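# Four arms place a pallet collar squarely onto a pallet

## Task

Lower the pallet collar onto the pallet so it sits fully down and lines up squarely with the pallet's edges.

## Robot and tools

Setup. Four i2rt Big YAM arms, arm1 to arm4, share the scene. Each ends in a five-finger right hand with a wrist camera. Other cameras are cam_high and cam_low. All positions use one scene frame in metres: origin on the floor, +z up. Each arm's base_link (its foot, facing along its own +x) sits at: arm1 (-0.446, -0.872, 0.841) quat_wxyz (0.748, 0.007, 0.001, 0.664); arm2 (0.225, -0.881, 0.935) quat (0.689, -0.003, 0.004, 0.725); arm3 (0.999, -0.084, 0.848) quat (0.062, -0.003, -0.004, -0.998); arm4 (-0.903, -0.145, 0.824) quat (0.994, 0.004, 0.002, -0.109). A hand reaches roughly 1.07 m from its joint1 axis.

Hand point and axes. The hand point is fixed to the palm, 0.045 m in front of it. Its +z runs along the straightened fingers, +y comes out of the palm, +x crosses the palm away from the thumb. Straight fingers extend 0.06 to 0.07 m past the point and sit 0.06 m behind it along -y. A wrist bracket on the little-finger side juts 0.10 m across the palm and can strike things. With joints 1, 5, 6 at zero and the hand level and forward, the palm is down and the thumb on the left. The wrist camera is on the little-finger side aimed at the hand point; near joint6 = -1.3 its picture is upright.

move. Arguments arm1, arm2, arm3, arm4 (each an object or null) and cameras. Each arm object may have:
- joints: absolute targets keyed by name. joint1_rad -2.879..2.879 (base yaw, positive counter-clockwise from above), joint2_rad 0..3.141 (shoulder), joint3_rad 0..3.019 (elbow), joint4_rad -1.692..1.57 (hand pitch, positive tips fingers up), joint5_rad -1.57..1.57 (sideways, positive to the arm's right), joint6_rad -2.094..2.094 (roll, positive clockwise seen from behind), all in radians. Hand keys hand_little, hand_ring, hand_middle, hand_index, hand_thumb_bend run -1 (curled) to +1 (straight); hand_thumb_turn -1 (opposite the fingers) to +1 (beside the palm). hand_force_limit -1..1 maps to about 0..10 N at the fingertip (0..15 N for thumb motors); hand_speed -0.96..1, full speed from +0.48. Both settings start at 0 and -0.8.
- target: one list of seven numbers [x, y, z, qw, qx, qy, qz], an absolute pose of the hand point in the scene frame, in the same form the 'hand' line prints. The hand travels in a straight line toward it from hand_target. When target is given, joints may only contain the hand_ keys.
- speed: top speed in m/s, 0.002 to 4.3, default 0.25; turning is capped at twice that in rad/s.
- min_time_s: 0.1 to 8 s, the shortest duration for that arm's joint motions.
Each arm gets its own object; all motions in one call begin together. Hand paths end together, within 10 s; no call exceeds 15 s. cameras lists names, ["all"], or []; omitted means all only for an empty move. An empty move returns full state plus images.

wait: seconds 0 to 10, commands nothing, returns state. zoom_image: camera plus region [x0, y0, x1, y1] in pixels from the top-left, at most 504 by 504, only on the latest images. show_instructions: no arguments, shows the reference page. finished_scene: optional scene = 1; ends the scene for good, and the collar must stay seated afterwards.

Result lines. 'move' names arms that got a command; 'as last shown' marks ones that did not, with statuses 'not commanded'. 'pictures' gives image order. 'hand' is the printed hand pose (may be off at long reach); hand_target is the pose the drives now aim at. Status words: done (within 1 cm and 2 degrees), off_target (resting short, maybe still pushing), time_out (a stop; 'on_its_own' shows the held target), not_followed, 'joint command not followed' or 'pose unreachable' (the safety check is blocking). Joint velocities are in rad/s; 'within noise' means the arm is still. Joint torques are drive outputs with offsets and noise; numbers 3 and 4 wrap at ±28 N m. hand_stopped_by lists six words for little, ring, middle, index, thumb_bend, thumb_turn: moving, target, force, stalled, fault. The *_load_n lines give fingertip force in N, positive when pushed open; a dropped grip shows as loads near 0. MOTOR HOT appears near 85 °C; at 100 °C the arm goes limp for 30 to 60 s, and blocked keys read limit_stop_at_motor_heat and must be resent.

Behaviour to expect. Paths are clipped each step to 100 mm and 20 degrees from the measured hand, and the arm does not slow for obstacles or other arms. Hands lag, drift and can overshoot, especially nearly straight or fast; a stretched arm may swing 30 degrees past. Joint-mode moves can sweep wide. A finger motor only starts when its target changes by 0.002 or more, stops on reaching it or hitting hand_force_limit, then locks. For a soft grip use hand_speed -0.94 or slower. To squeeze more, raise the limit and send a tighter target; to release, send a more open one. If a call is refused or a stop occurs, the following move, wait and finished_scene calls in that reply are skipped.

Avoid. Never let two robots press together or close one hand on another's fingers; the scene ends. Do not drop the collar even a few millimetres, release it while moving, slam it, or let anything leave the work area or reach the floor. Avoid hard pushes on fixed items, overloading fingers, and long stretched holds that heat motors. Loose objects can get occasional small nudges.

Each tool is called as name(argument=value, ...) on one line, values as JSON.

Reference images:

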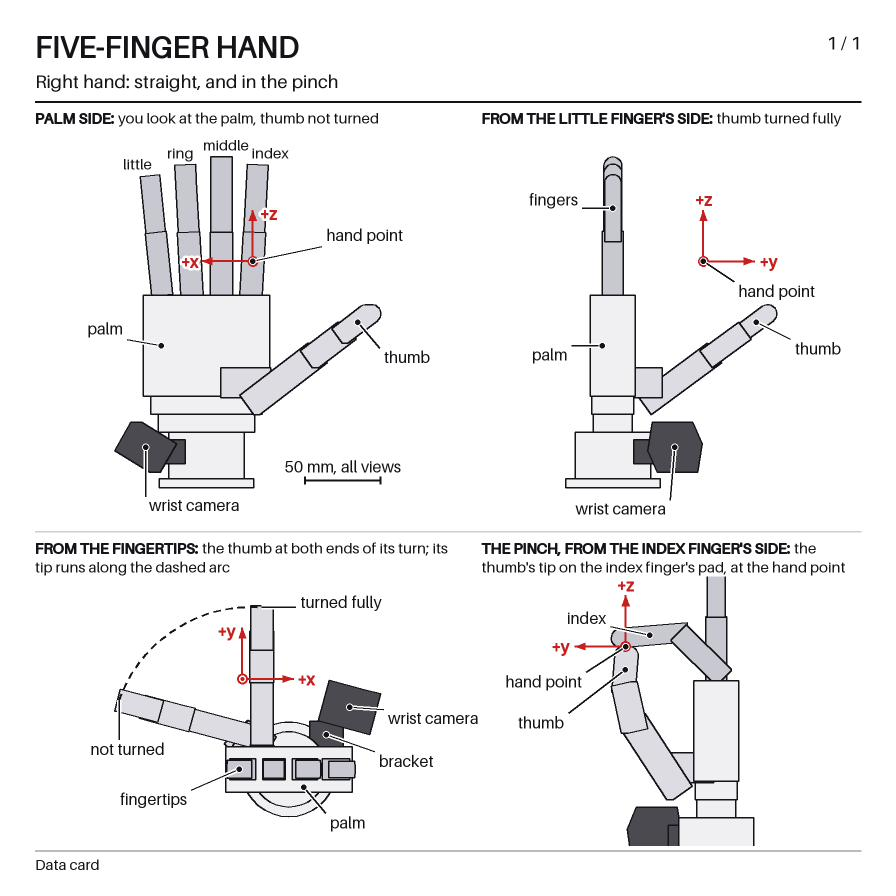

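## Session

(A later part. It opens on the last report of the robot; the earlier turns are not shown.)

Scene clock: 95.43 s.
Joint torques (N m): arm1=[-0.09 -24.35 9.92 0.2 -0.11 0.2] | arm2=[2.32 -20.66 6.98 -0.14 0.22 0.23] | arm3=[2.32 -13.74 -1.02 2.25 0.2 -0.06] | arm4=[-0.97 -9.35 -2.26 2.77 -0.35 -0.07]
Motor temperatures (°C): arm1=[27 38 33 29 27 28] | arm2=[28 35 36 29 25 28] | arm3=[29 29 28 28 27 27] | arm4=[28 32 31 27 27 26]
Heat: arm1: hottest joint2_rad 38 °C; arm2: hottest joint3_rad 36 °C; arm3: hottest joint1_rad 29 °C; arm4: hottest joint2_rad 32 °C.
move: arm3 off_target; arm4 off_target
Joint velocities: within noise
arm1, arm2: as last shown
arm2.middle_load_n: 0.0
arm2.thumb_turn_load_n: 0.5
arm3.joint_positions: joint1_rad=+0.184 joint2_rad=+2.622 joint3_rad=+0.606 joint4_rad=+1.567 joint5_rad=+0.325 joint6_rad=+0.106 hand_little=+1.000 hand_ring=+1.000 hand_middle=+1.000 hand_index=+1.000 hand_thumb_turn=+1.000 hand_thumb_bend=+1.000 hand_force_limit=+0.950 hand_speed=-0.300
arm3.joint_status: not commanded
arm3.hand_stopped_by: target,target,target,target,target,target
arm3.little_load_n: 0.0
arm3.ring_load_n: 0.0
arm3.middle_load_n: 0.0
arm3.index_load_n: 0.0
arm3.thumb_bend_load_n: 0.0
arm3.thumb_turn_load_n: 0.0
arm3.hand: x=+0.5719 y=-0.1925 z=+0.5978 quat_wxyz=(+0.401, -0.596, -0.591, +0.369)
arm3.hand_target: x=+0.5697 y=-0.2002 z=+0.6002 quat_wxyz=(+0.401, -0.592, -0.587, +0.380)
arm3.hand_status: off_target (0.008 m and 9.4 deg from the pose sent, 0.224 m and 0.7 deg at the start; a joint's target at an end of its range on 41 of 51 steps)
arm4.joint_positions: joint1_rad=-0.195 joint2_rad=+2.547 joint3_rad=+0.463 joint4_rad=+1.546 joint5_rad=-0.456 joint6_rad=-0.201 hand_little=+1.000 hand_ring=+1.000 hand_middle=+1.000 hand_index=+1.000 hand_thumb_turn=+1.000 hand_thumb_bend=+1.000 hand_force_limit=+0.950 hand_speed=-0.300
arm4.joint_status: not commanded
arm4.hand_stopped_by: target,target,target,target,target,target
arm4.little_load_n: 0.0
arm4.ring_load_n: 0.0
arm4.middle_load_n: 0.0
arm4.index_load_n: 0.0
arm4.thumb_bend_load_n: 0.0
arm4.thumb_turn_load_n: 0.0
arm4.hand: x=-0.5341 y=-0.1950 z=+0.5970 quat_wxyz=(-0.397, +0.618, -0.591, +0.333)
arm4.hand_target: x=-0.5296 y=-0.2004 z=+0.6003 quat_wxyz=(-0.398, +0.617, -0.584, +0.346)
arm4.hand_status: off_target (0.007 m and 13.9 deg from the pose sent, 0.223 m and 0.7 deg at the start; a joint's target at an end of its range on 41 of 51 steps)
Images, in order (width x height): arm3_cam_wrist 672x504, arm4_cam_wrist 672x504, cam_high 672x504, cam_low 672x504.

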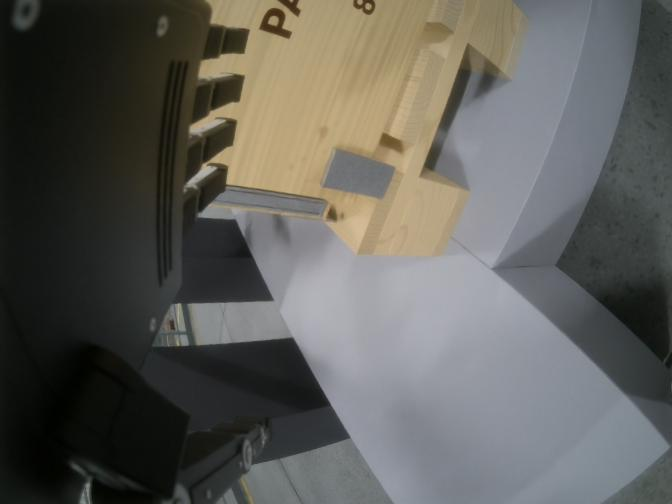

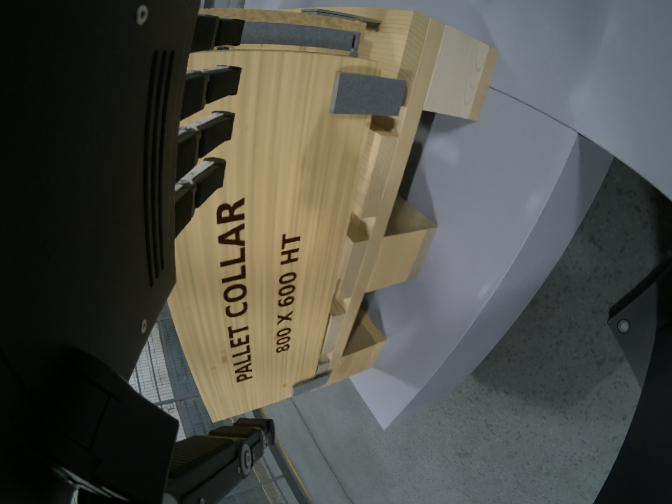

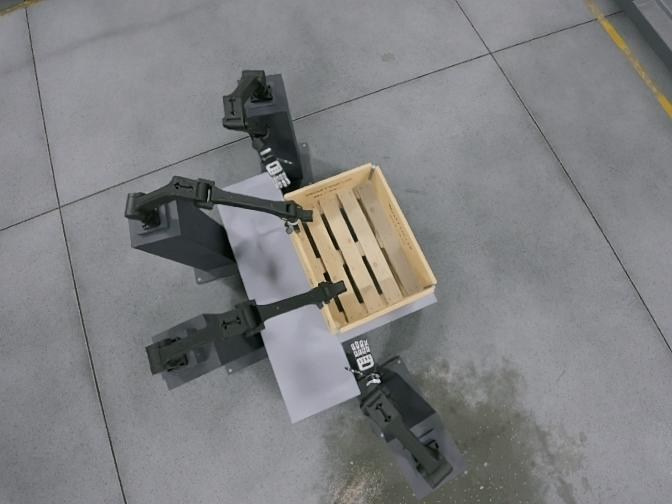

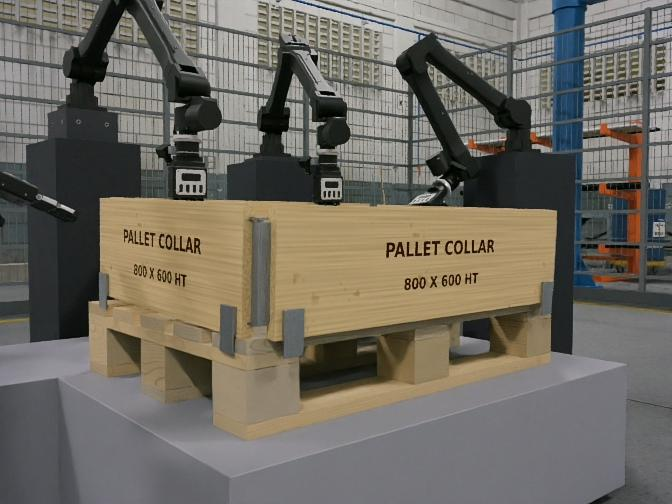

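move(arm3={"target": [0.56, -0.16, 0.85, 0, 0.7071, 0.7071, 0], "speed": 0.3}, arm4={"target": [-0.53, -0.12, 0.85, 0, 0.7071, -0.7071, 0], "speed": 0.3}, cameras=[])

move(arm3={"target": [0.50, -0.13, 0.64, 0, 0.7071, 0.7071, 0], "speed": 0.15}, arm4={"target": [-0.47, -0.10, 0.64, 0, 0.7071, -0.7071, 0], "speed": 0.15}, cameras=["arm3_cam_wrist", "arm4_cam_wrist", "cam_high", "cam_low"])

Scene clock: 100.40 s.
Joint torques (N m): arm1=[-0.32 -24.59 9.8 0.29 -0.07 0.26] | arm2=[2.14 -20.48 7.04 -0.2 0.21 0.21] | arm3=[0.67 -14.39 9.47 -0.43 -0.13 -0.18] | arm4=[0.09 -9.35 9.42 -0.2 -0.08 0.13]
Motor temperatures (°C): arm1=[27 38 34 29 27 28] | arm2=[28 35 36 29 25 28] | arm3=[29 29 28 28 27 27] | arm4=[28 32 31 27 27 26]
Heat: arm1: hottest joint2_rad 38 °C; arm2: hottest joint3_rad 36 °C; arm3: hottest joint1_rad 29 °C; arm4: hottest joint2_rad 32 °C.
move: arm3 done; arm4 off_target
Joint velocities: within noise
arm1, arm2: as last shown
arm1.thumb_turn_load_n: 1.5
arm2.thumb_turn_load_n: 1.0
arm3.joint_positions: joint1_rad=-0.016 joint2_rad=+1.812 joint3_rad=+1.214 joint4_rad=-0.976 joint5_rad=+0.010 joint6_rad=+0.104 hand_little=+1.000 hand_ring=+1.000 hand_middle=+1.000 hand_index=+1.000 hand_thumb_turn=+1.000 hand_thumb_bend=+1.000 hand_force_limit=+0.950 hand_speed=-0.300
arm3.joint_status: not commanded
arm3.hand_stopped_by: target,target,target,target,target,target
arm3.little_load_n: 0.0
arm3.ring_load_n: 0.0
arm3.middle_load_n: 0.0
arm3.index_load_n: -0.5
arm3.thumb_bend_load_n: 0.0
arm3.thumb_turn_load_n: 0.0
arm3.hand: x=+0.5691 y=-0.1646 z=+0.8496 quat_wxyz=(+0.002, -0.706, -0.708, +0.000)
arm3.hand_target: x=+0.5603 y=-0.1599 z=+0.8500 quat_wxyz=(+0.000, -0.707, -0.707, +0.000)
arm3.hand_status: done (0.010 m and 0.3 deg from the pose sent, 0.255 m and 66.0 deg at the start)
arm4.joint_positions: joint1_rad=+0.207 joint2_rad=+1.623 joint3_rad=+1.016 joint4_rad=-0.979 joint5_rad=+0.006 joint6_rad=-0.018 hand_little=+1.000 hand_ring=+1.000 hand_middle=+1.000 hand_index=+1.000 hand_thumb_turn=+1.000 hand_thumb_bend=+1.000 hand_force_limit=+0.950 hand_speed=-0.300
arm4.joint_status: not commanded
arm4.hand_stopped_by: target,target,target,target,target,target
arm4.little_load_n: 0.0
arm4.ring_load_n: 0.0
arm4.middle_load_n: 0.0
arm4.index_load_n: -0.5
arm4.thumb_bend_load_n: 0.0
arm4.thumb_turn_load_n: 0.0
arm4.hand: x=-0.5441 y=-0.1219 z=+0.8431 quat_wxyz=(+0.006, +0.709, -0.705, -0.007)
arm4.hand_target: x=-0.5304 y=-0.1201 z=+0.8500 quat_wxyz=(+0.000, +0.707, -0.707, +0.000)
arm4.hand_status: off_target (0.016 m and 1.1 deg from the pose sent, 0.264 m and 62.5 deg at the start)

Scene clock: 102.70 s.
Joint torques (N m): arm1=[-1.03 -24.82 9.98 0.29 -0.11 0.2] | arm2=[2.43 -20.78 7.01 -0.18 0.23 0.24] | arm3=[0.62 -18.61 7.31 0.36 -0.07 -0.21] | arm4=[0.32 -13.45 6.11 0.65 -0.08 0.13]
Motor temperatures (°C): arm1=[27 38 34 29 27 28] | arm2=[28 36 36 29 25 28] | arm3=[29 29 28 28 27 27] | arm4=[28 32 31 27 27 26]
Heat: arm1: hottest joint2_rad 38 °C; arm2: hottest joint2_rad 36 °C; arm3: hottest joint1_rad 29 °C; arm4: hottest joint2_rad 32 °C.
move: arm3 off_target; arm4 off_target
Joint velocities: within noise
arm1, arm2: as last shown
arm1.thumb_turn_load_n: 1.0
arm3.joint_positions: joint1_rad=-0.082 joint2_rad=+2.303 joint3_rad=+1.372 joint4_rad=-0.665 joint5_rad=+0.010 joint6_rad=+0.037 hand_little=+1.000 hand_ring=+1.000 hand_middle=+1.000 hand_index=+1.000 hand_thumb_turn=+1.000 hand_thumb_bend=+1.000 hand_force_limit=+0.950 hand_speed=-0.300
arm3.joint_status: not commanded
arm3.hand_stopped_by: target,target,target,target,target,target
arm3.little_load_n: 0.0
arm3.ring_load_n: 0.0
arm3.middle_load_n: 0.0
arm3.index_load_n: 0.0
arm3.thumb_bend_load_n: 0.0
arm3.thumb_turn_load_n: 0.0
arm3.hand: x=+0.5124 y=-0.1363 z=+0.6445 quat_wxyz=(-0.006, -0.705, -0.709, -0.008)
arm3.hand_target: x=+0.5003 y=-0.1299 z=+0.6403 quat_wxyz=(+0.000, -0.707, -0.707, +0.000)
arm3.hand_status: off_target (0.015 m and 1.2 deg from the pose sent, 0.223 m and 0.4 deg at the start)
arm4.joint_positions: joint1_rad=+0.242 joint2_rad=+2.157 joint3_rad=+1.127 joint4_rad=-0.574 joint5_rad=+0.006 joint6_rad=+0.020 hand_little=+1.000 hand_ring=+1.000 hand_middle=+1.000 hand_index=+1.000 hand_thumb_turn=+1.000 hand_thumb_bend=+1.000 hand_force_limit=+0.950 hand_speed=-0.300
arm4.joint_status: not commanded
arm4.hand_stopped_by: target,target,target,target,target,target
arm4.little_load_n: 0.0
arm4.ring_load_n: 0.0
arm4.middle_load_n: 0.0
arm4.index_load_n: 0.0
arm4.thumb_bend_load_n: 0.0
arm4.thumb_turn_load_n: 0.0
arm4.hand: x=-0.4882 y=-0.1038 z=+0.6379 quat_wxyz=(+0.012, +0.708, -0.706, -0.013)
arm4.hand_target: x=-0.4703 y=-0.1000 z=+0.6405 quat_wxyz=(+0.000, +0.707, -0.707, +0.000)
arm4.hand_status: off_target (0.019 m and 2.1 deg from the pose sent, 0.217 m and 1.1 deg at the start)
Images, in order (width x height): arm3_cam_wrist 672x504, arm4_cam_wrist 672x504, cam_high 672x504, cam_low 672x504.

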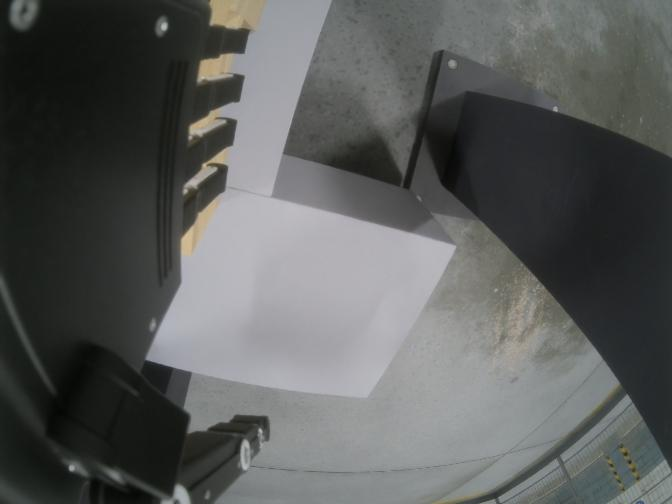

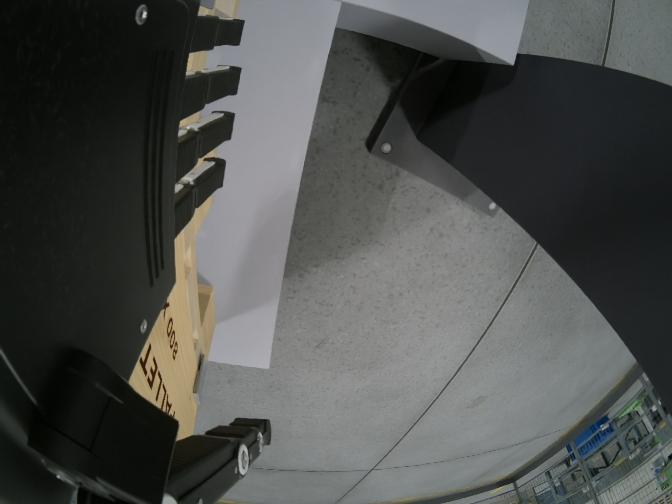

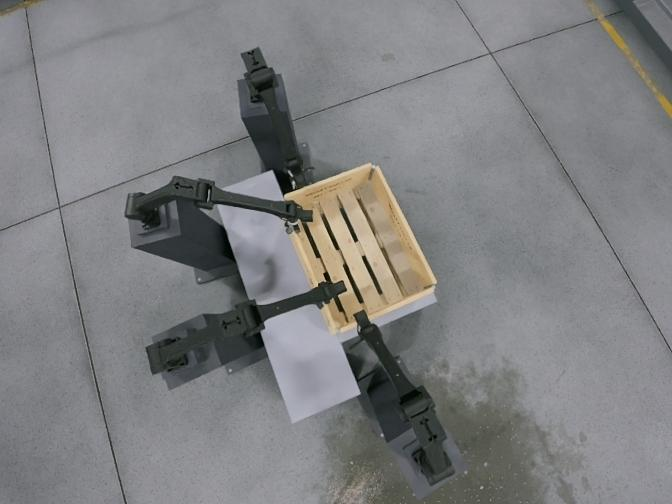

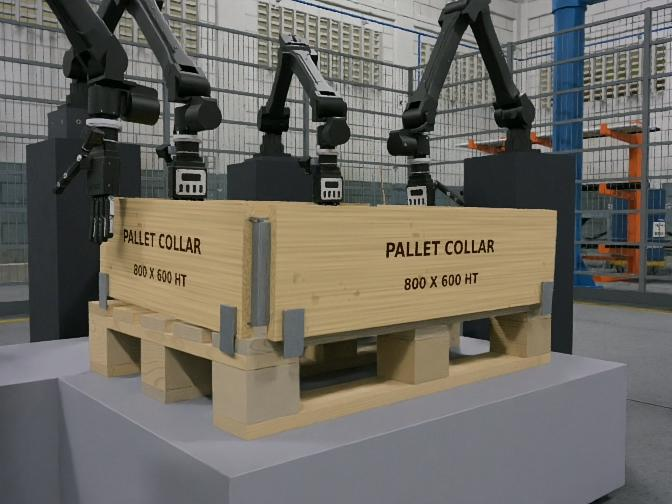

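move(arm3={"target": [0.468, -0.13, 0.603, 0, 0.7071, 0.7071, 0], "speed": 0.1}, arm4={"target": [-0.434, -0.10, 0.610, 0, 0.7071, -0.7071, 0], "speed": 0.1}, cameras=["arm3_cam_wrist", "arm4_cam_wrist", "cam_high", "cam_low"])

Scene clock: 103.87 s.
Joint torques (N m): arm1=[-0.85 -25 9.81 0.12 -0.07 0.22] | arm2=[2.2 -20.89 7.05 -0.18 0.23 0.22] | arm3=[0.15 -20.01 8.58 -0.09 -0.15 -0.19] | arm4=[0.15 -14.74 7.1 0.03 -0.08 0.11]
Motor temperatures (°C): arm1=[27 38 34 29 27 28] | arm2=[28 36 36 29 25 28] | arm3=[29 29 28 28 27 27] | arm4=[28 32 31 27 27 26]
Heat: arm1: hottest joint2_rad 38 °C; arm2: hottest joint2_rad 36 °C; arm3: hottest joint1_rad 29 °C; arm4: hottest joint2_rad 32 °C.
move: arm3 off_target; arm4 off_target
Joint velocities: within noise
arm1, arm2: as last shown
arm1.little_load_n: -0.5
arm1.thumb_turn_load_n: 1.5
arm2.joint_positions: joint1_rad=-0.041 joint2_rad=+2.656 joint3_rad=+1.884 joint4_rad=-0.824 joint5_rad=-0.003 joint6_rad=-0.034 hand_little=+1.000 hand_ring=+1.000 hand_middle=+1.000 hand_index=+1.000 hand_thumb_turn=-1.000 hand_thumb_bend=-0.501 hand_force_limit=+0.950 hand_speed=-0.920
arm2.hand: x=+0.1898 y=-0.2898 z=+0.6439 quat_wxyz=(+0.018, +1.000, +0.022, -0.002)
arm3.joint_positions: joint1_rad=-0.082 joint2_rad=+2.435 joint3_rad=+1.494 joint4_rad=-0.666 joint5_rad=+0.010 joint6_rad=+0.037 hand_little=+1.000 hand_ring=+1.000 hand_middle=+1.000 hand_index=+1.000 hand_thumb_turn=+1.000 hand_thumb_bend=+1.000 hand_force_limit=+0.950 hand_speed=-0.300
arm3.joint_status: not commanded
arm3.hand_stopped_by: target,target,target,target,target,target
arm3.little_load_n: 0.0
arm3.ring_load_n: 0.0
arm3.middle_load_n: 0.0
arm3.index_load_n: 0.0
arm3.thumb_bend_load_n: 0.0
arm3.thumb_turn_load_n: 0.0
arm3.hand: x=+0.4898 y=-0.1372 z=+0.6009 quat_wxyz=(-0.010, -0.705, -0.709, -0.012)
arm3.hand_target: x=+0.4686 y=-0.1298 z=+0.6036 quat_wxyz=(+0.000, -0.707, -0.707, +0.000)
arm3.hand_status: off_target (0.023 m and 1.8 deg from the pose sent, 0.061 m and 1.2 deg at the start)
arm4.joint_positions: joint1_rad=+0.242 joint2_rad=+2.275 joint3_rad=+1.246 joint4_rad=-0.576 joint5_rad=+0.006 joint6_rad=+0.020 hand_little=+1.000 hand_ring=+1.000 hand_middle=+1.000 hand_index=+1.000 hand_thumb_turn=+1.000 hand_thumb_bend=+1.000 hand_force_limit=+0.950 hand_speed=-0.300
arm4.joint_status: not commanded
arm4.hand_stopped_by: target,target,target,target,target,target
arm4.little_load_n: 0.0
arm4.ring_load_n: 0.0
arm4.middle_load_n: 0.0
arm4.index_load_n: 0.0
arm4.thumb_bend_load_n: 0.0
arm4.thumb_turn_load_n: 0.0
arm4.hand: x=-0.4572 y=-0.1028 z=+0.6047 quat_wxyz=(+0.013, +0.708, -0.706, -0.013)
arm4.hand_target: x=-0.4345 y=-0.1000 z=+0.6107 quat_wxyz=(+0.000, +0.707, -0.707, +0.000)
arm4.hand_status: off_target (0.024 m and 2.1 deg from the pose sent, 0.061 m and 2.1 deg at the start)
Images, in order (width x height): arm3_cam_wrist 672x504, arm4_cam_wrist 672x504, cam_high 672x504, cam_low 672x504.

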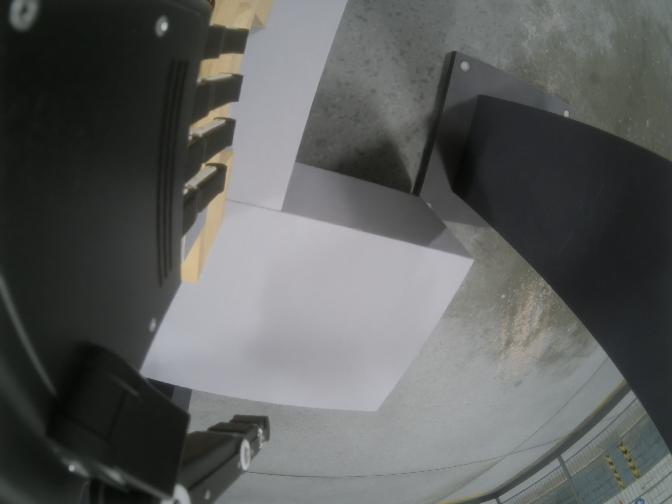

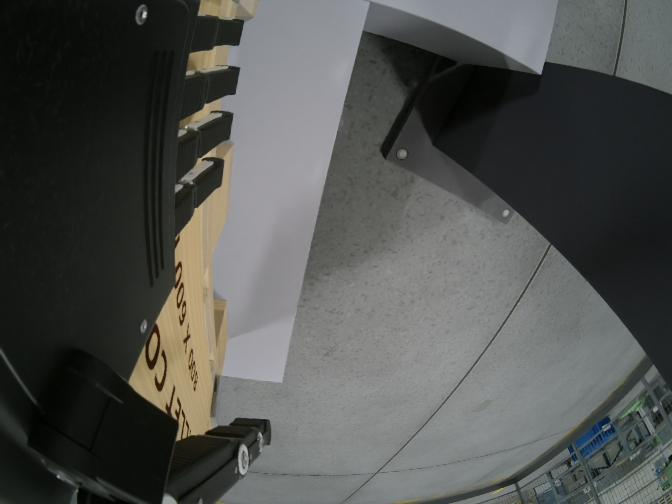

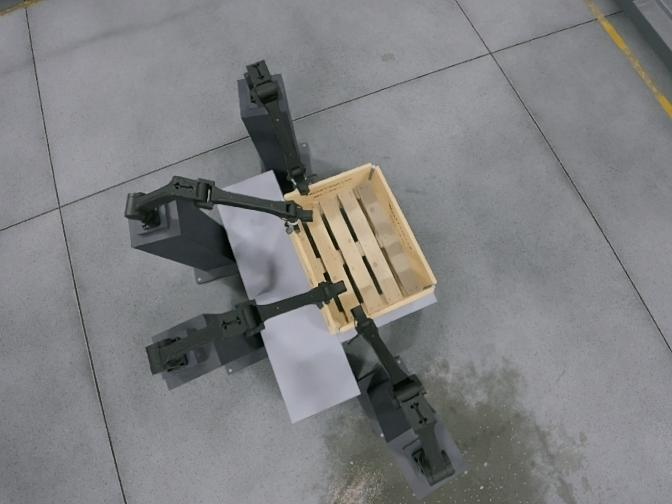

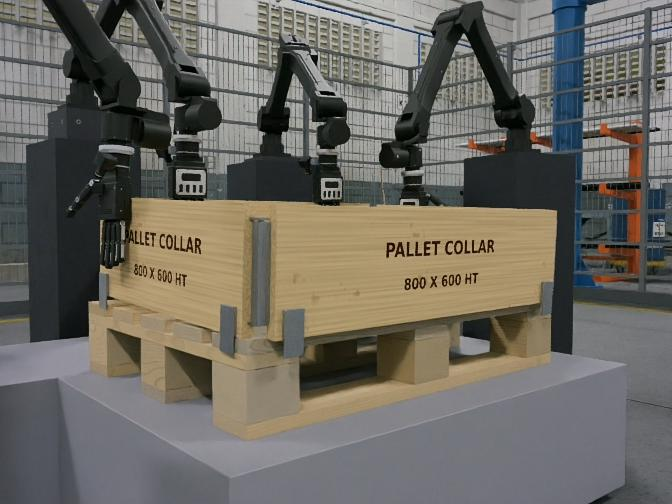

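move(arm3={"target": [0.425, -0.13, 0.605, 0, 0.7071, 0.7071, 0], "speed": 0.06}, arm4={"target": [-0.390, -0.10, 0.612, 0, 0.7071, -0.7071, 0], "speed": 0.06}, cameras=["arm3_cam_wrist", "arm4_cam_wrist", "cam_low"])

Scene clock: 105.23 s.
Joint torques (N m): arm1=[-0.73 -24.82 9.89 0.21 -0.09 0.23] | arm2=[2.26 -20.48 7.1 -0.23 0.25 0.23] | arm3=[0.73 -21.07 12.98 1.2 -0.01 -0.35] | arm4=[-0.03 -15.5 11.45 1.48 -0.11 0.23]
Motor temperatures (°C): arm1=[27 38 34 29 27 28] | arm2=[28 36 36 29 25 28] | arm3=[29 29 28 28 27 27] | arm4=[28 32 31 27 27 26]
Heat: arm1: hottest joint2_rad 38 °C; arm2: hottest joint2_rad 36 °C; arm3: hottest joint1_rad 29 °C; arm4: hottest joint2_rad 32 °C.
move: arm3 off_target; arm4 off_target
Joint velocities: arm1=[-0.044 0.015 0.012 -0.007 0.022 0.037] | arm2=[within noise] | arm3=[within noise] | arm4=[within noise]
arm1, arm2: as last shown
arm1.little_load_n: 0.0
arm1.thumb_bend_load_n: 13.5
arm2.thumb_turn_load_n: 0.5
arm2.hand: x=+0.1898 y=-0.2897 z=+0.6439 quat_wxyz=(+0.017, +1.000, +0.022, -0.002)
arm3.joint_positions: joint1_rad=-0.084 joint2_rad=+2.491 joint3_rad=+1.593 joint4_rad=-0.813 joint5_rad=+0.010 joint6_rad=+0.055 hand_little=+1.000 hand_ring=+1.000 hand_middle=+1.000 hand_index=+1.000 hand_thumb_turn=+1.000 hand_thumb_bend=+1.000 hand_force_limit=+0.950 hand_speed=-0.300
arm3.joint_status: not commanded
arm3.hand_stopped_by: target,target,target,target,target,target
arm3.little_load_n: 0.0
arm3.ring_load_n: 0.0
arm3.middle_load_n: 0.0
arm3.index_load_n: 0.0
arm3.thumb_bend_load_n: 0.0
arm3.thumb_turn_load_n: 0.0
arm3.hand: x=+0.4926 y=-0.1372 z=+0.6005 quat_wxyz=(-0.044, -0.710, -0.701, -0.051)
arm3.hand_target: x=+0.4289 y=-0.1292 z=+0.6112 quat_wxyz=(+0.002, -0.707, -0.707, -0.001)
arm3.hand_status: off_target (0.068 m and 7.7 deg from the pose sent, 0.065 m and 1.8 deg at the start)
arm4.joint_positions: joint1_rad=+0.242 joint2_rad=+2.325 joint3_rad=+1.332 joint4_rad=-0.711 joint5_rad=+0.006 joint6_rad=+0.006 hand_little=+1.000 hand_ring=+1.000 hand_middle=+1.000 hand_index=+1.000 hand_thumb_turn=+1.000 hand_thumb_bend=+1.000 hand_force_limit=+0.950 hand_speed=-0.300
arm4.joint_status: not commanded
arm4.hand_stopped_by: target,target,target,target,target,target
arm4.little_load_n: 0.0
arm4.ring_load_n: 0.0
arm4.middle_load_n: 0.0
arm4.index_load_n: 0.0
arm4.thumb_bend_load_n: 0.5
arm4.thumb_turn_load_n: 0.0
arm4.hand: x=-0.4606 y=-0.1037 z=+0.6050 quat_wxyz=(+0.048, +0.712, -0.699, -0.048)
arm4.hand_target: x=-0.3938 y=-0.1004 z=+0.6182 quat_wxyz=(-0.001, +0.707, -0.707, +0.000)
arm4.hand_status: off_target (0.071 m and 7.9 deg from the pose sent, 0.068 m and 2.1 deg at the start)
Images, in order (width x height): arm3_cam_wrist 672x504, arm4_cam_wrist 672x504, cam_low 672x504.

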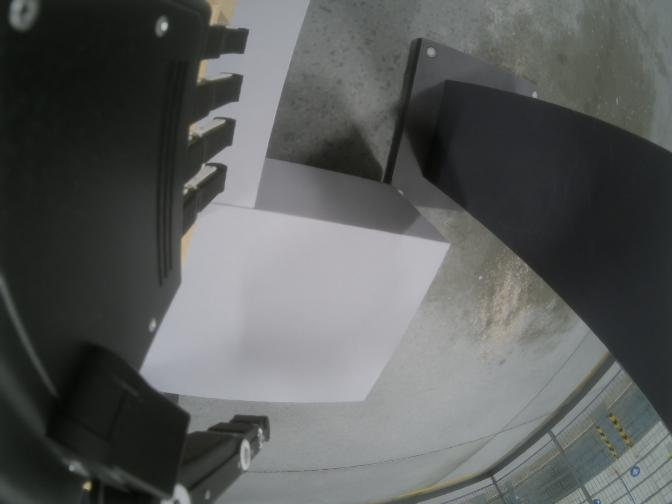

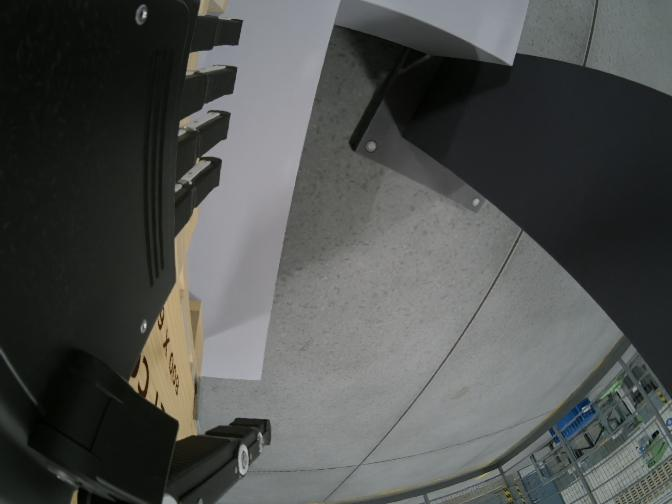

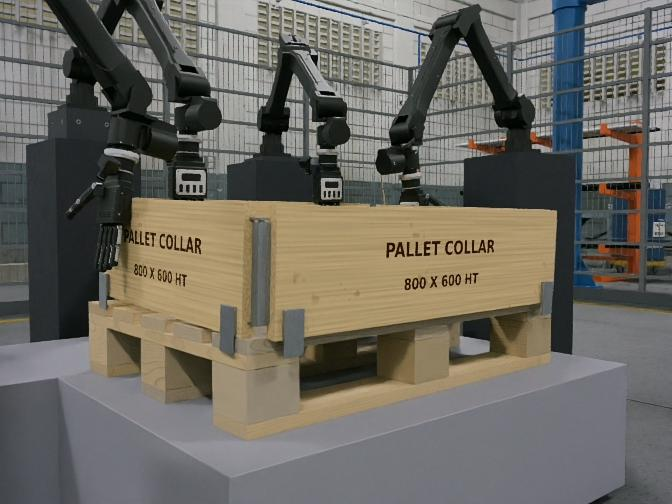

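move(arm3={"target": [0.475, -0.13, 0.632, 0, 0.7071, 0.7071, 0], "speed": 0.1}, arm4={"target": [-0.440, -0.10, 0.639, 0, 0.7071, -0.7071, 0], "speed": 0.1}, cameras=[])

move(arm3={"target": [0.415, -0.13, 0.632, 0, 0.7071, 0.7071, 0], "speed": 0.06}, arm4={"target": [-0.380, -0.10, 0.639, 0, 0.7071, -0.7071, 0], "speed": 0.06}, cameras=["arm3_cam_wrist", "arm4_cam_wrist", "cam_low"])

Scene clock: 106.63 s.
Joint torques (N m): arm1=[-0.32 -24.41 9.78 0.28 -0.07 0.17] | arm2=[2.02 -20.78 7.04 -0.18 0.23 0.25] | arm3=[0.79 -21.77 5.83 1.2 -0.04 -0.32] | arm4=[0.21 -15.68 5.14 1.1 -0.08 0.19]
Motor temperatures (°C): arm1=[27 38 34 29 27 28] | arm2=[28 36 36 29 25 28] | arm3=[29 29 28 28 27 27] | arm4=[28 32 31 27 27 26]
Heat: arm1: hottest joint2_rad 38 °C; arm2: hottest joint2_rad 36 °C; arm3: hottest joint1_rad 29 °C; arm4: hottest joint2_rad 32 °C.
move: arm3 off_target; arm4 off_target
Joint velocities: within noise
arm1.joint_positions: joint1_rad=-0.273 joint2_rad=+2.567 joint3_rad=+2.004 joint4_rad=-1.046 joint5_rad=+0.013 joint6_rad=-0.417 hand_little=+1.000 hand_ring=+1.000 hand_middle=+1.000 hand_index=+1.000 hand_thumb_turn=-1.000 hand_thumb_bend=-0.544 hand_force_limit=+0.950 hand_speed=-0.920
arm1.joint_status: not commanded
arm1.hand_stopped_by: target,target,target,target,force,target
arm1.little_load_n: 0.0
arm1.ring_load_n: 0.0
arm1.middle_load_n: 0.0
arm1.index_load_n: 0.0
arm1.thumb_bend_load_n: 14.0
arm1.thumb_turn_load_n: 1.0
arm1.hand: x=-0.2104 y=-0.2956 z=+0.6533 quat_wxyz=(+0.016, +1.000, +0.012, -0.007)
arm1.hand_target: x=-0.2051 y=-0.2833 z=+0.6671 quat_wxyz=(+0.000, +1.000, +0.000, +0.000)
arm1.hand_status: not commanded
arm2.joint_positions: joint1_rad=-0.041 joint2_rad=+2.656 joint3_rad=+1.884 joint4_rad=-0.824 joint5_rad=-0.003 joint6_rad=-0.034 hand_little=+1.000 hand_ring=+1.000 hand_middle=+1.000 hand_index=+1.000 hand_thumb_turn=-1.000 hand_thumb_bend=-0.501 hand_force_limit=+0.950 hand_speed=-0.920
arm2.joint_status: not commanded
arm2.hand_stopped_by: target,target,target,target,force,target
arm2.little_load_n: 0.5
arm2.ring_load_n: 0.0
arm2.middle_load_n: 0.0
arm2.index_load_n: 0.0
arm2.thumb_bend_load_n: 9.5
arm2.thumb_turn_load_n: 1.0
arm2.hand: x=+0.1898 y=-0.2897 z=+0.6439 quat_wxyz=(+0.017, +1.000, +0.022, -0.002)
arm2.hand_target: x=+0.1902 y=-0.2714 z=+0.6562 quat_wxyz=(+0.000, +1.000, +0.000, +0.000)
arm2.hand_status: not commanded
arm3.joint_positions: joint1_rad=-0.084 joint2_rad=+2.377 joint3_rad=+1.489 joint4_rad=-0.728 joint5_rad=+0.010 joint6_rad=+0.047 hand_little=+1.000 hand_ring=+1.000 hand_middle=+1.000 hand_index=+1.000 hand_thumb_turn=+1.000 hand_thumb_bend=+1.000 hand_force_limit=+0.950 hand_speed=-0.300
arm3.joint_status: not commanded
arm3.hand_stopped_by: target,target,target,target,target,target
arm3.little_load_n: 0.0
arm3.ring_load_n: 0.0
arm3.middle_load_n: 0.0
arm3.index_load_n: 0.0
arm3.thumb_bend_load_n: 0.0
arm3.thumb_turn_load_n: 0.0
arm3.hand: x=+0.4875 y=-0.1367 z=+0.6329 quat_wxyz=(-0.012, -0.709, -0.704, -0.016)
arm3.hand_target: x=+0.4752 y=-0.1299 z=+0.6324 quat_wxyz=(+0.000, -0.707, -0.707, +0.000)
arm3.hand_status: off_target (0.014 m and 2.3 deg from the pose sent, 0.037 m and 7.7 deg at the start)
arm4.joint_positions: joint1_rad=+0.242 joint2_rad=+2.217 joint3_rad=+1.248 joint4_rad=-0.640 joint5_rad=+0.006 joint6_rad=+0.012 hand_little=+1.000 hand_ring=+1.000 hand_middle=+1.000 hand_index=+1.000 hand_thumb_turn=+1.000 hand_thumb_bend=+1.000 hand_force_limit=+0.950 hand_speed=-0.300
arm4.joint_status: not commanded
arm4.hand_stopped_by: target,target,target,target,target,target
arm4.little_load_n: 0.0
arm4.ring_load_n: 0.0
arm4.middle_load_n: 0.0
arm4.index_load_n: 0.0
arm4.thumb_bend_load_n: 0.0
arm4.thumb_turn_load_n: 0.0
arm4.hand: x=-0.4545 y=-0.1034 z=+0.6339 quat_wxyz=(+0.015, +0.711, -0.703, -0.015)
arm4.hand_target: x=-0.4401 y=-0.1000 z=+0.6393 quat_wxyz=(+0.000, +0.707, -0.707, +0.000)
arm4.hand_status: off_target (0.016 m and 2.5 deg from the pose sent, 0.040 m and 7.9 deg at the start)

Scene clock: 108.20 s.
Joint torques (N m): arm1=[-0.38 -24.94 9.84 0.28 -0.06 0.19] | arm2=[2.14 -20.72 6.99 -0.18 0.22 0.23] | arm3=[0.73 -20.89 13.76 1.39 0.05 -0.37] | arm4=[-0.15 -15.5 12.45 1.88 -0.12 0.23]
Motor temperatures (°C): arm1=[27 39 34 29 27 28] | arm2=[28 36 36 29 25 28] | arm3=[29 30 29 28 27 27] | arm4=[28 32 31 27 27 26]
Heat: arm1: hottest joint2_rad 39 °C; arm2: hottest joint2_rad 36 °C; arm3: hottest joint2_rad 30 °C; arm4: hottest joint2_rad 32 °C.
move: arm3 off_target; arm4 off_target
Joint velocities: within noise
arm1, arm2: as last shown
arm2.little_load_n: 0.0
arm3.joint_positions: joint1_rad=-0.085 joint2_rad=+2.454 joint3_rad=+1.609 joint4_rad=-0.884 joint5_rad=+0.010 joint6_rad=+0.055 hand_little=+1.000 hand_ring=+1.000 hand_middle=+1.000 hand_index=+1.000 hand_thumb_turn=+1.000 hand_thumb_bend=+1.000 hand_force_limit=+0.950 hand_speed=-0.300
arm3.joint_status: not commanded
arm3.hand_stopped_by: target,target,target,target,target,target
arm3.little_load_n: 0.0
arm3.ring_load_n: 0.0
arm3.middle_load_n: 0.0
arm3.index_load_n: -0.5
arm3.thumb_bend_load_n: 0.0
arm3.thumb_turn_load_n: 0.0
arm3.hand: x=+0.4889 y=-0.1369 z=+0.6278 quat_wxyz=(-0.050, -0.710, -0.700, -0.058)
arm3.hand_target: x=+0.4199 y=-0.1292 z=+0.6393 quat_wxyz=(+0.002, -0.707, -0.707, -0.001)
arm3.hand_status: off_target (0.074 m and 8.8 deg from the pose sent, 0.073 m and 2.3 deg at the start)
arm4.joint_positions: joint1_rad=+0.242 joint2_rad=+2.284 joint3_rad=+1.347 joint4_rad=-0.786 joint5_rad=+0.006 joint6_rad=+0.005 hand_little=+1.000 hand_ring=+1.000 hand_middle=+1.000 hand_index=+1.000 hand_thumb_turn=+1.000 hand_thumb_bend=+1.000 hand_force_limit=+0.950 hand_speed=-0.300
arm4.joint_status: not commanded
arm4.hand_stopped_by: target,target,target,target,target,target
arm4.little_load_n: -0.5
arm4.ring_load_n: 0.0
arm4.middle_load_n: 0.0
arm4.index_load_n: 0.0
arm4.thumb_bend_load_n: 0.0
arm4.thumb_turn_load_n: 0.5
arm4.hand: x=-0.4575 y=-0.1039 z=+0.6312 quat_wxyz=(+0.055, +0.712, -0.698, -0.055)
arm4.hand_target: x=-0.3845 y=-0.1006 z=+0.6467 quat_wxyz=(-0.001, +0.707, -0.707, +0.000)
arm4.hand_status: off_target (0.078 m and 9.0 deg from the pose sent, 0.075 m and 2.5 deg at the start)
Images, in order (width x height): arm3_cam_wrist 672x504, arm4_cam_wrist 672x504, cam_low 672x504.

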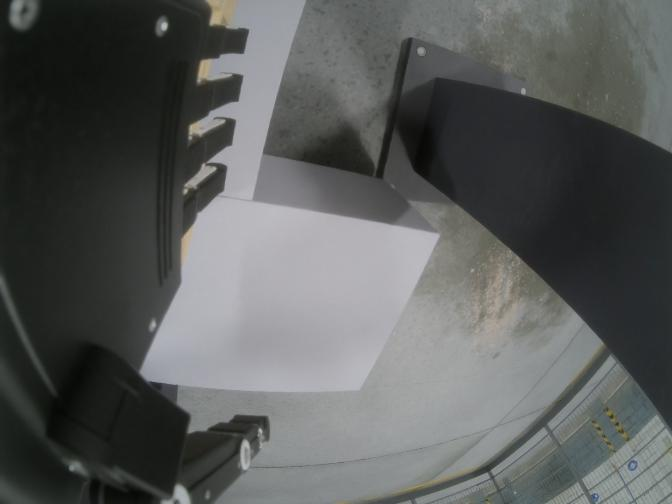

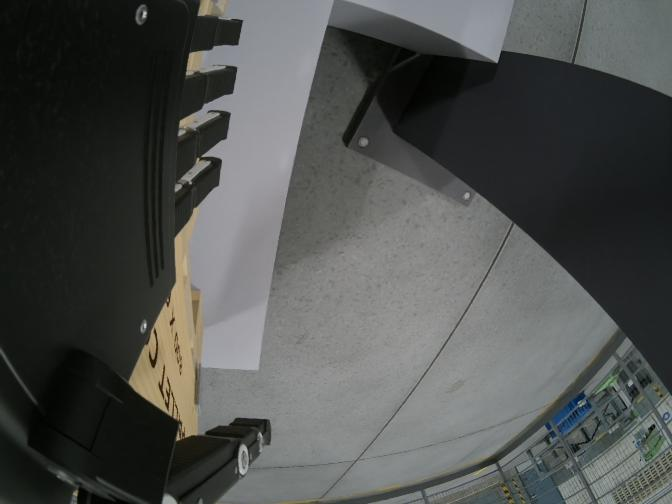

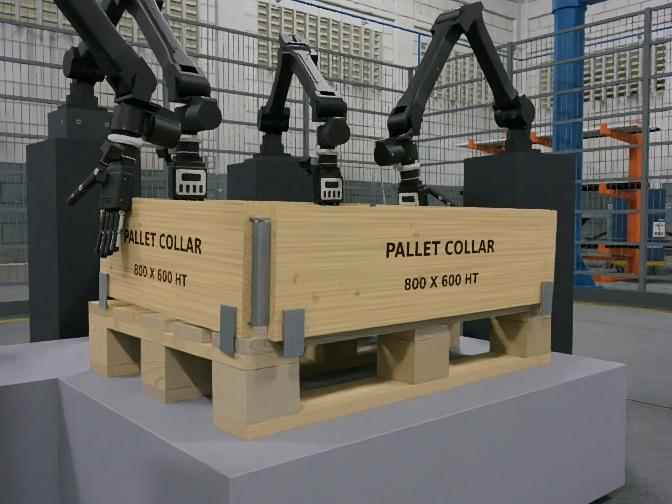

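move(arm3={"target": [0.400, -0.13, 0.645, -0.0494, 0.7054, 0.7054, -0.0494], "speed": 0.08}, arm4={"target": [-0.365, -0.10, 0.650, -0.0494, 0.7054, -0.7054, 0.0494], "speed": 0.08}, cameras=[])

move(arm1={"target": [-0.205, -0.283, 0.687, 0, 1, 0, 0], "speed": 0.05}, arm2={"target": [0.190, -0.271, 0.675, 0, 1, 0, 0], "speed": 0.05}, arm3={"target": [0.400, -0.13, 0.680, -0.0494, 0.7054, 0.7054, -0.0494], "speed": 0.08}, arm4={"target": [-0.365, -0.10, 0.685, -0.0494, 0.7054, -0.7054, 0.0494], "speed": 0.08}, cameras=["arm3_cam_wrist", "arm4_cam_wrist", "cam_low"])

Scene clock: 110.13 s.
Joint torques (N m): arm1=[-0.91 -24.82 9.85 0.21 -0.06 0.25] | arm2=[2.14 -20.84 7.05 -0.2 0.23 0.24] | arm3=[0.26 -25 10.55 3.63 0.24 -0.43] | arm4=[-0.09 -19.19 9.85 4 -0.06 0.27]
Motor temperatures (°C): arm1=[27 39 34 29 27 28] | arm2=[28 36 36 29 25 28] | arm3=[29 30 29 28 27 27] | arm4=[28 32 31 27 27 26]
Heat: arm1: hottest joint2_rad 39 °C; arm2: hottest joint2_rad 36 °C; arm3: hottest joint2_rad 30 °C; arm4: hottest joint2_rad 32 °C.
move: arm3 off_target; arm4 off_target
Joint velocities: within noise
arm1, arm2: as last shown
arm3.joint_positions: joint1_rad=-0.085 joint2_rad=+2.425 joint3_rad=+1.550 joint4_rad=-0.784 joint5_rad=+0.011 joint6_rad=+0.058 hand_little=+1.000 hand_ring=+1.000 hand_middle=+1.000 hand_index=+1.000 hand_thumb_turn=+1.000 hand_thumb_bend=+1.000 hand_force_limit=+0.950 hand_speed=-0.300
arm3.joint_status: not commanded
arm3.hand_stopped_by: target,target,target,target,target,target
arm3.little_load_n: 0.0
arm3.ring_load_n: 0.0
arm3.middle_load_n: 0.0
arm3.index_load_n: 0.0
arm3.thumb_bend_load_n: 0.0
arm3.thumb_turn_load_n: 0.0
arm3.hand: x=+0.4850 y=-0.1372 z=+0.6236 quat_wxyz=(-0.027, -0.713, -0.700, -0.032)
arm3.hand_target: x=+0.4052 y=-0.1292 z=+0.6550 quat_wxyz=(+0.050, -0.706, -0.705, +0.046)
arm3.hand_status: off_target (0.088 m and 12.8 deg from the pose sent, 0.091 m and 16.8 deg at the start)
arm4.joint_positions: joint1_rad=+0.242 joint2_rad=+2.257 joint3_rad=+1.290 joint4_rad=-0.679 joint5_rad=+0.006 joint6_rad=+0.001 hand_little=+1.000 hand_ring=+1.000 hand_middle=+1.000 hand_index=+1.000 hand_thumb_turn=+1.000 hand_thumb_bend=+1.000 hand_force_limit=+0.950 hand_speed=-0.300
arm4.joint_status: not commanded
arm4.hand_stopped_by: target,target,target,target,target,target
arm4.little_load_n: 0.0
arm4.ring_load_n: 0.0
arm4.middle_load_n: 0.0
arm4.index_load_n: 0.0
arm4.thumb_bend_load_n: 0.0
arm4.thumb_turn_load_n: 0.0
arm4.hand: x=-0.4536 y=-0.1040 z=+0.6257 quat_wxyz=(+0.028, +0.714, -0.699, -0.028)
arm4.hand_target: x=-0.3703 y=-0.1005 z=+0.6600 quat_wxyz=(-0.050, +0.705, -0.705, +0.048)
arm4.hand_status: off_target (0.092 m and 12.6 deg from the pose sent, 0.095 m and 17.0 deg at the start)

Scene clock: 111.40 s.
Joint torques (N m): arm1=[-0.26 -27.28 9.31 -0.4 -0.07 0.18] | arm2=[2.2 -23.24 5.7 -0.84 0.21 0.22] | arm3=[0.32 -26.93 11.14 1.89 0.12 -0.42] | arm4=[-0.03 -17.96 11.12 2.47 -0.08 0.22]
Motor temperatures (°C): arm1=[27 39 34 29 27 28] | arm2=[28 37 36 29 25 28] | arm3=[29 30 29 28 27 27] | arm4=[28 32 31 27 27 26]
Heat: arm1: hottest joint2_rad 39 °C; arm2: hottest joint2_rad 37 °C; arm3: hottest joint2_rad 30 °C; arm4: hottest joint2_rad 32 °C.
move: arm1 off_target; arm2 off_target; arm3 off_target; arm4 off_target
Joint velocities: within noise
arm1.joint_positions: joint1_rad=-0.273 joint2_rad=+2.567 joint3_rad=+2.004 joint4_rad=-1.053 joint5_rad=+0.013 joint6_rad=-0.417 hand_little=+1.000 hand_ring=+1.000 hand_middle=+1.000 hand_index=+1.000 hand_thumb_turn=-1.000 hand_thumb_bend=-0.544 hand_force_limit=+0.950 hand_speed=-0.920
arm1.joint_status: not commanded
arm1.hand_stopped_by: target,target,target,target,force,target
arm1.little_load_n: 0.5
arm1.ring_load_n: 0.5
arm1.middle_load_n: 0.0
arm1.index_load_n: 0.0
arm1.thumb_bend_load_n: 14.0
arm1.thumb_turn_load_n: 1.0
arm1.hand: x=-0.2111 y=-0.2971 z=+0.6538 quat_wxyz=(+0.019, +1.000, +0.012, -0.008)
arm1.hand_target: x=-0.2053 y=-0.2836 z=+0.6864 quat_wxyz=(+0.000, +1.000, +0.000, +0.000)
arm1.hand_status: off_target (0.037 m and 2.8 deg from the pose sent, 0.036 m and 2.5 deg at the start)
arm2.joint_positions: joint1_rad=-0.041 joint2_rad=+2.655 joint3_rad=+1.884 joint4_rad=-0.824 joint5_rad=-0.003 joint6_rad=-0.034 hand_little=+1.000 hand_ring=+1.000 hand_middle=+1.000 hand_index=+1.000 hand_thumb_turn=-1.000 hand_thumb_bend=-0.501 hand_force_limit=+0.950 hand_speed=-0.920
arm2.joint_status: not commanded
arm2.hand_stopped_by: target,target,target,target,force,target
arm2.little_load_n: 0.5
arm2.ring_load_n: 0.0
arm2.middle_load_n: 0.0
arm2.index_load_n: 0.0
arm2.thumb_bend_load_n: 9.5
arm2.thumb_turn_load_n: 0.5
arm2.hand: x=+0.1898 y=-0.2895 z=+0.6441 quat_wxyz=(+0.017, +1.000, +0.022, -0.002)
arm2.hand_target: x=+0.1901 y=-0.2715 z=+0.6743 quat_wxyz=(+0.000, +1.000, +0.000, -0.001)
arm2.hand_status: off_target (0.036 m and 3.2 deg from the pose sent, 0.036 m and 3.2 deg at the start)
arm3.joint_positions: joint1_rad=-0.085 joint2_rad=+2.389 joint3_rad=+1.529 joint4_rad=-0.777 joint5_rad=+0.013 joint6_rad=+0.060 hand_little=+1.000 hand_ring=+1.000 hand_middle=+1.000 hand_index=+1.000 hand_thumb_turn=+1.000 hand_thumb_bend=+1.000 hand_force_limit=+0.950 hand_speed=-0.300
arm3.joint_status: not commanded
arm3.hand_stopped_by: target,target,target,target,target,target
arm3.little_load_n: 0.0
arm3.ring_load_n: 0.0
arm3.middle_load_n: 0.0
arm3.index_load_n: 0.0
arm3.thumb_bend_load_n: 0.0
arm3.thumb_turn_load_n: 0.0
arm3.hand: x=+0.4820 y=-0.1369 z=+0.6373 quat_wxyz=(-0.018, -0.714, -0.700, -0.024)
arm3.hand_target: x=+0.4059 y=-0.1294 z=+0.6868 quat_wxyz=(+0.051, -0.706, -0.705, +0.047)
arm3.hand_status: off_target (0.093 m and 11.5 deg from the pose sent, 0.102 m and 12.8 deg at the start)
arm4.joint_positions: joint1_rad=+0.243 joint2_rad=+2.183 joint3_rad=+1.279 joint4_rad=-0.701 joint5_rad=+0.009 joint6_rad=+0.007 hand_little=+1.000 hand_ring=+1.000 hand_middle=+1.000 hand_index=+1.000 hand_thumb_turn=+1.000 hand_thumb_bend=+1.000 hand_force_limit=+0.950 hand_speed=-0.300
arm4.joint_status: not commanded
arm4.hand_stopped_by: target,target,target,target,target,target
arm4.little_load_n: 0.0
arm4.ring_load_n: 0.0
arm4.middle_load_n: 0.0
arm4.index_load_n: -0.5
arm4.thumb_bend_load_n: -0.5
arm4.thumb_turn_load_n: 0.0
arm4.hand: x=-0.4423 y=-0.1039 z=+0.6577 quat_wxyz=(+0.014, +0.713, -0.701, -0.013)
arm4.hand_target: x=-0.3699 y=-0.1005 z=+0.6920 quat_wxyz=(-0.050, +0.705, -0.706, +0.049)
arm4.hand_status: off_target (0.082 m and 10.2 deg from the pose sent, 0.107 m and 12.6 deg at the start)
Images, in order (width x height): arm3_cam_wrist 672x504, arm4_cam_wrist 672x504, cam_low 672x504.

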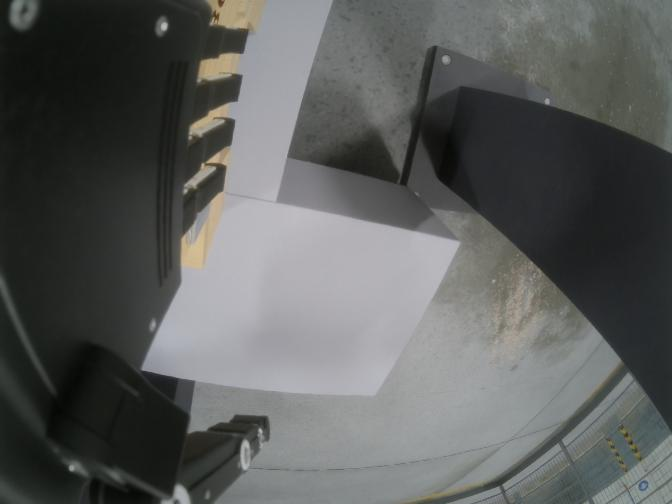

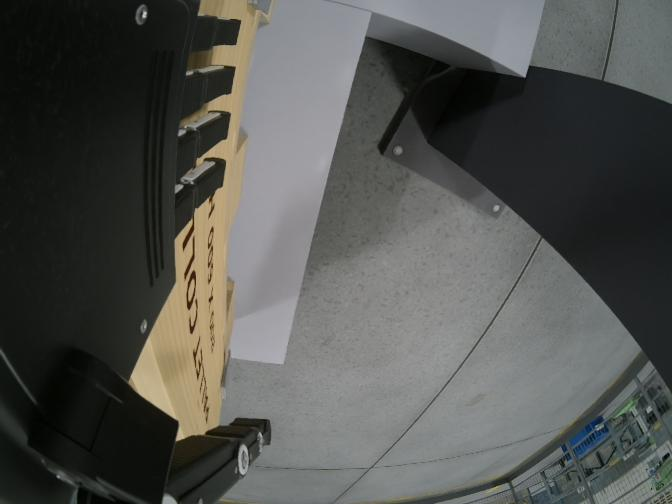

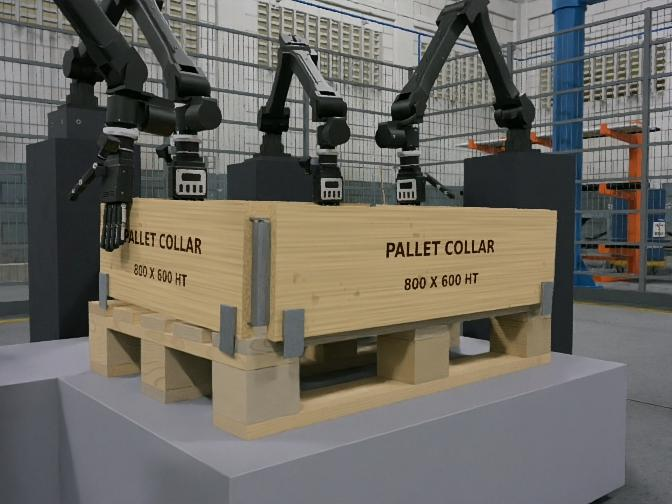

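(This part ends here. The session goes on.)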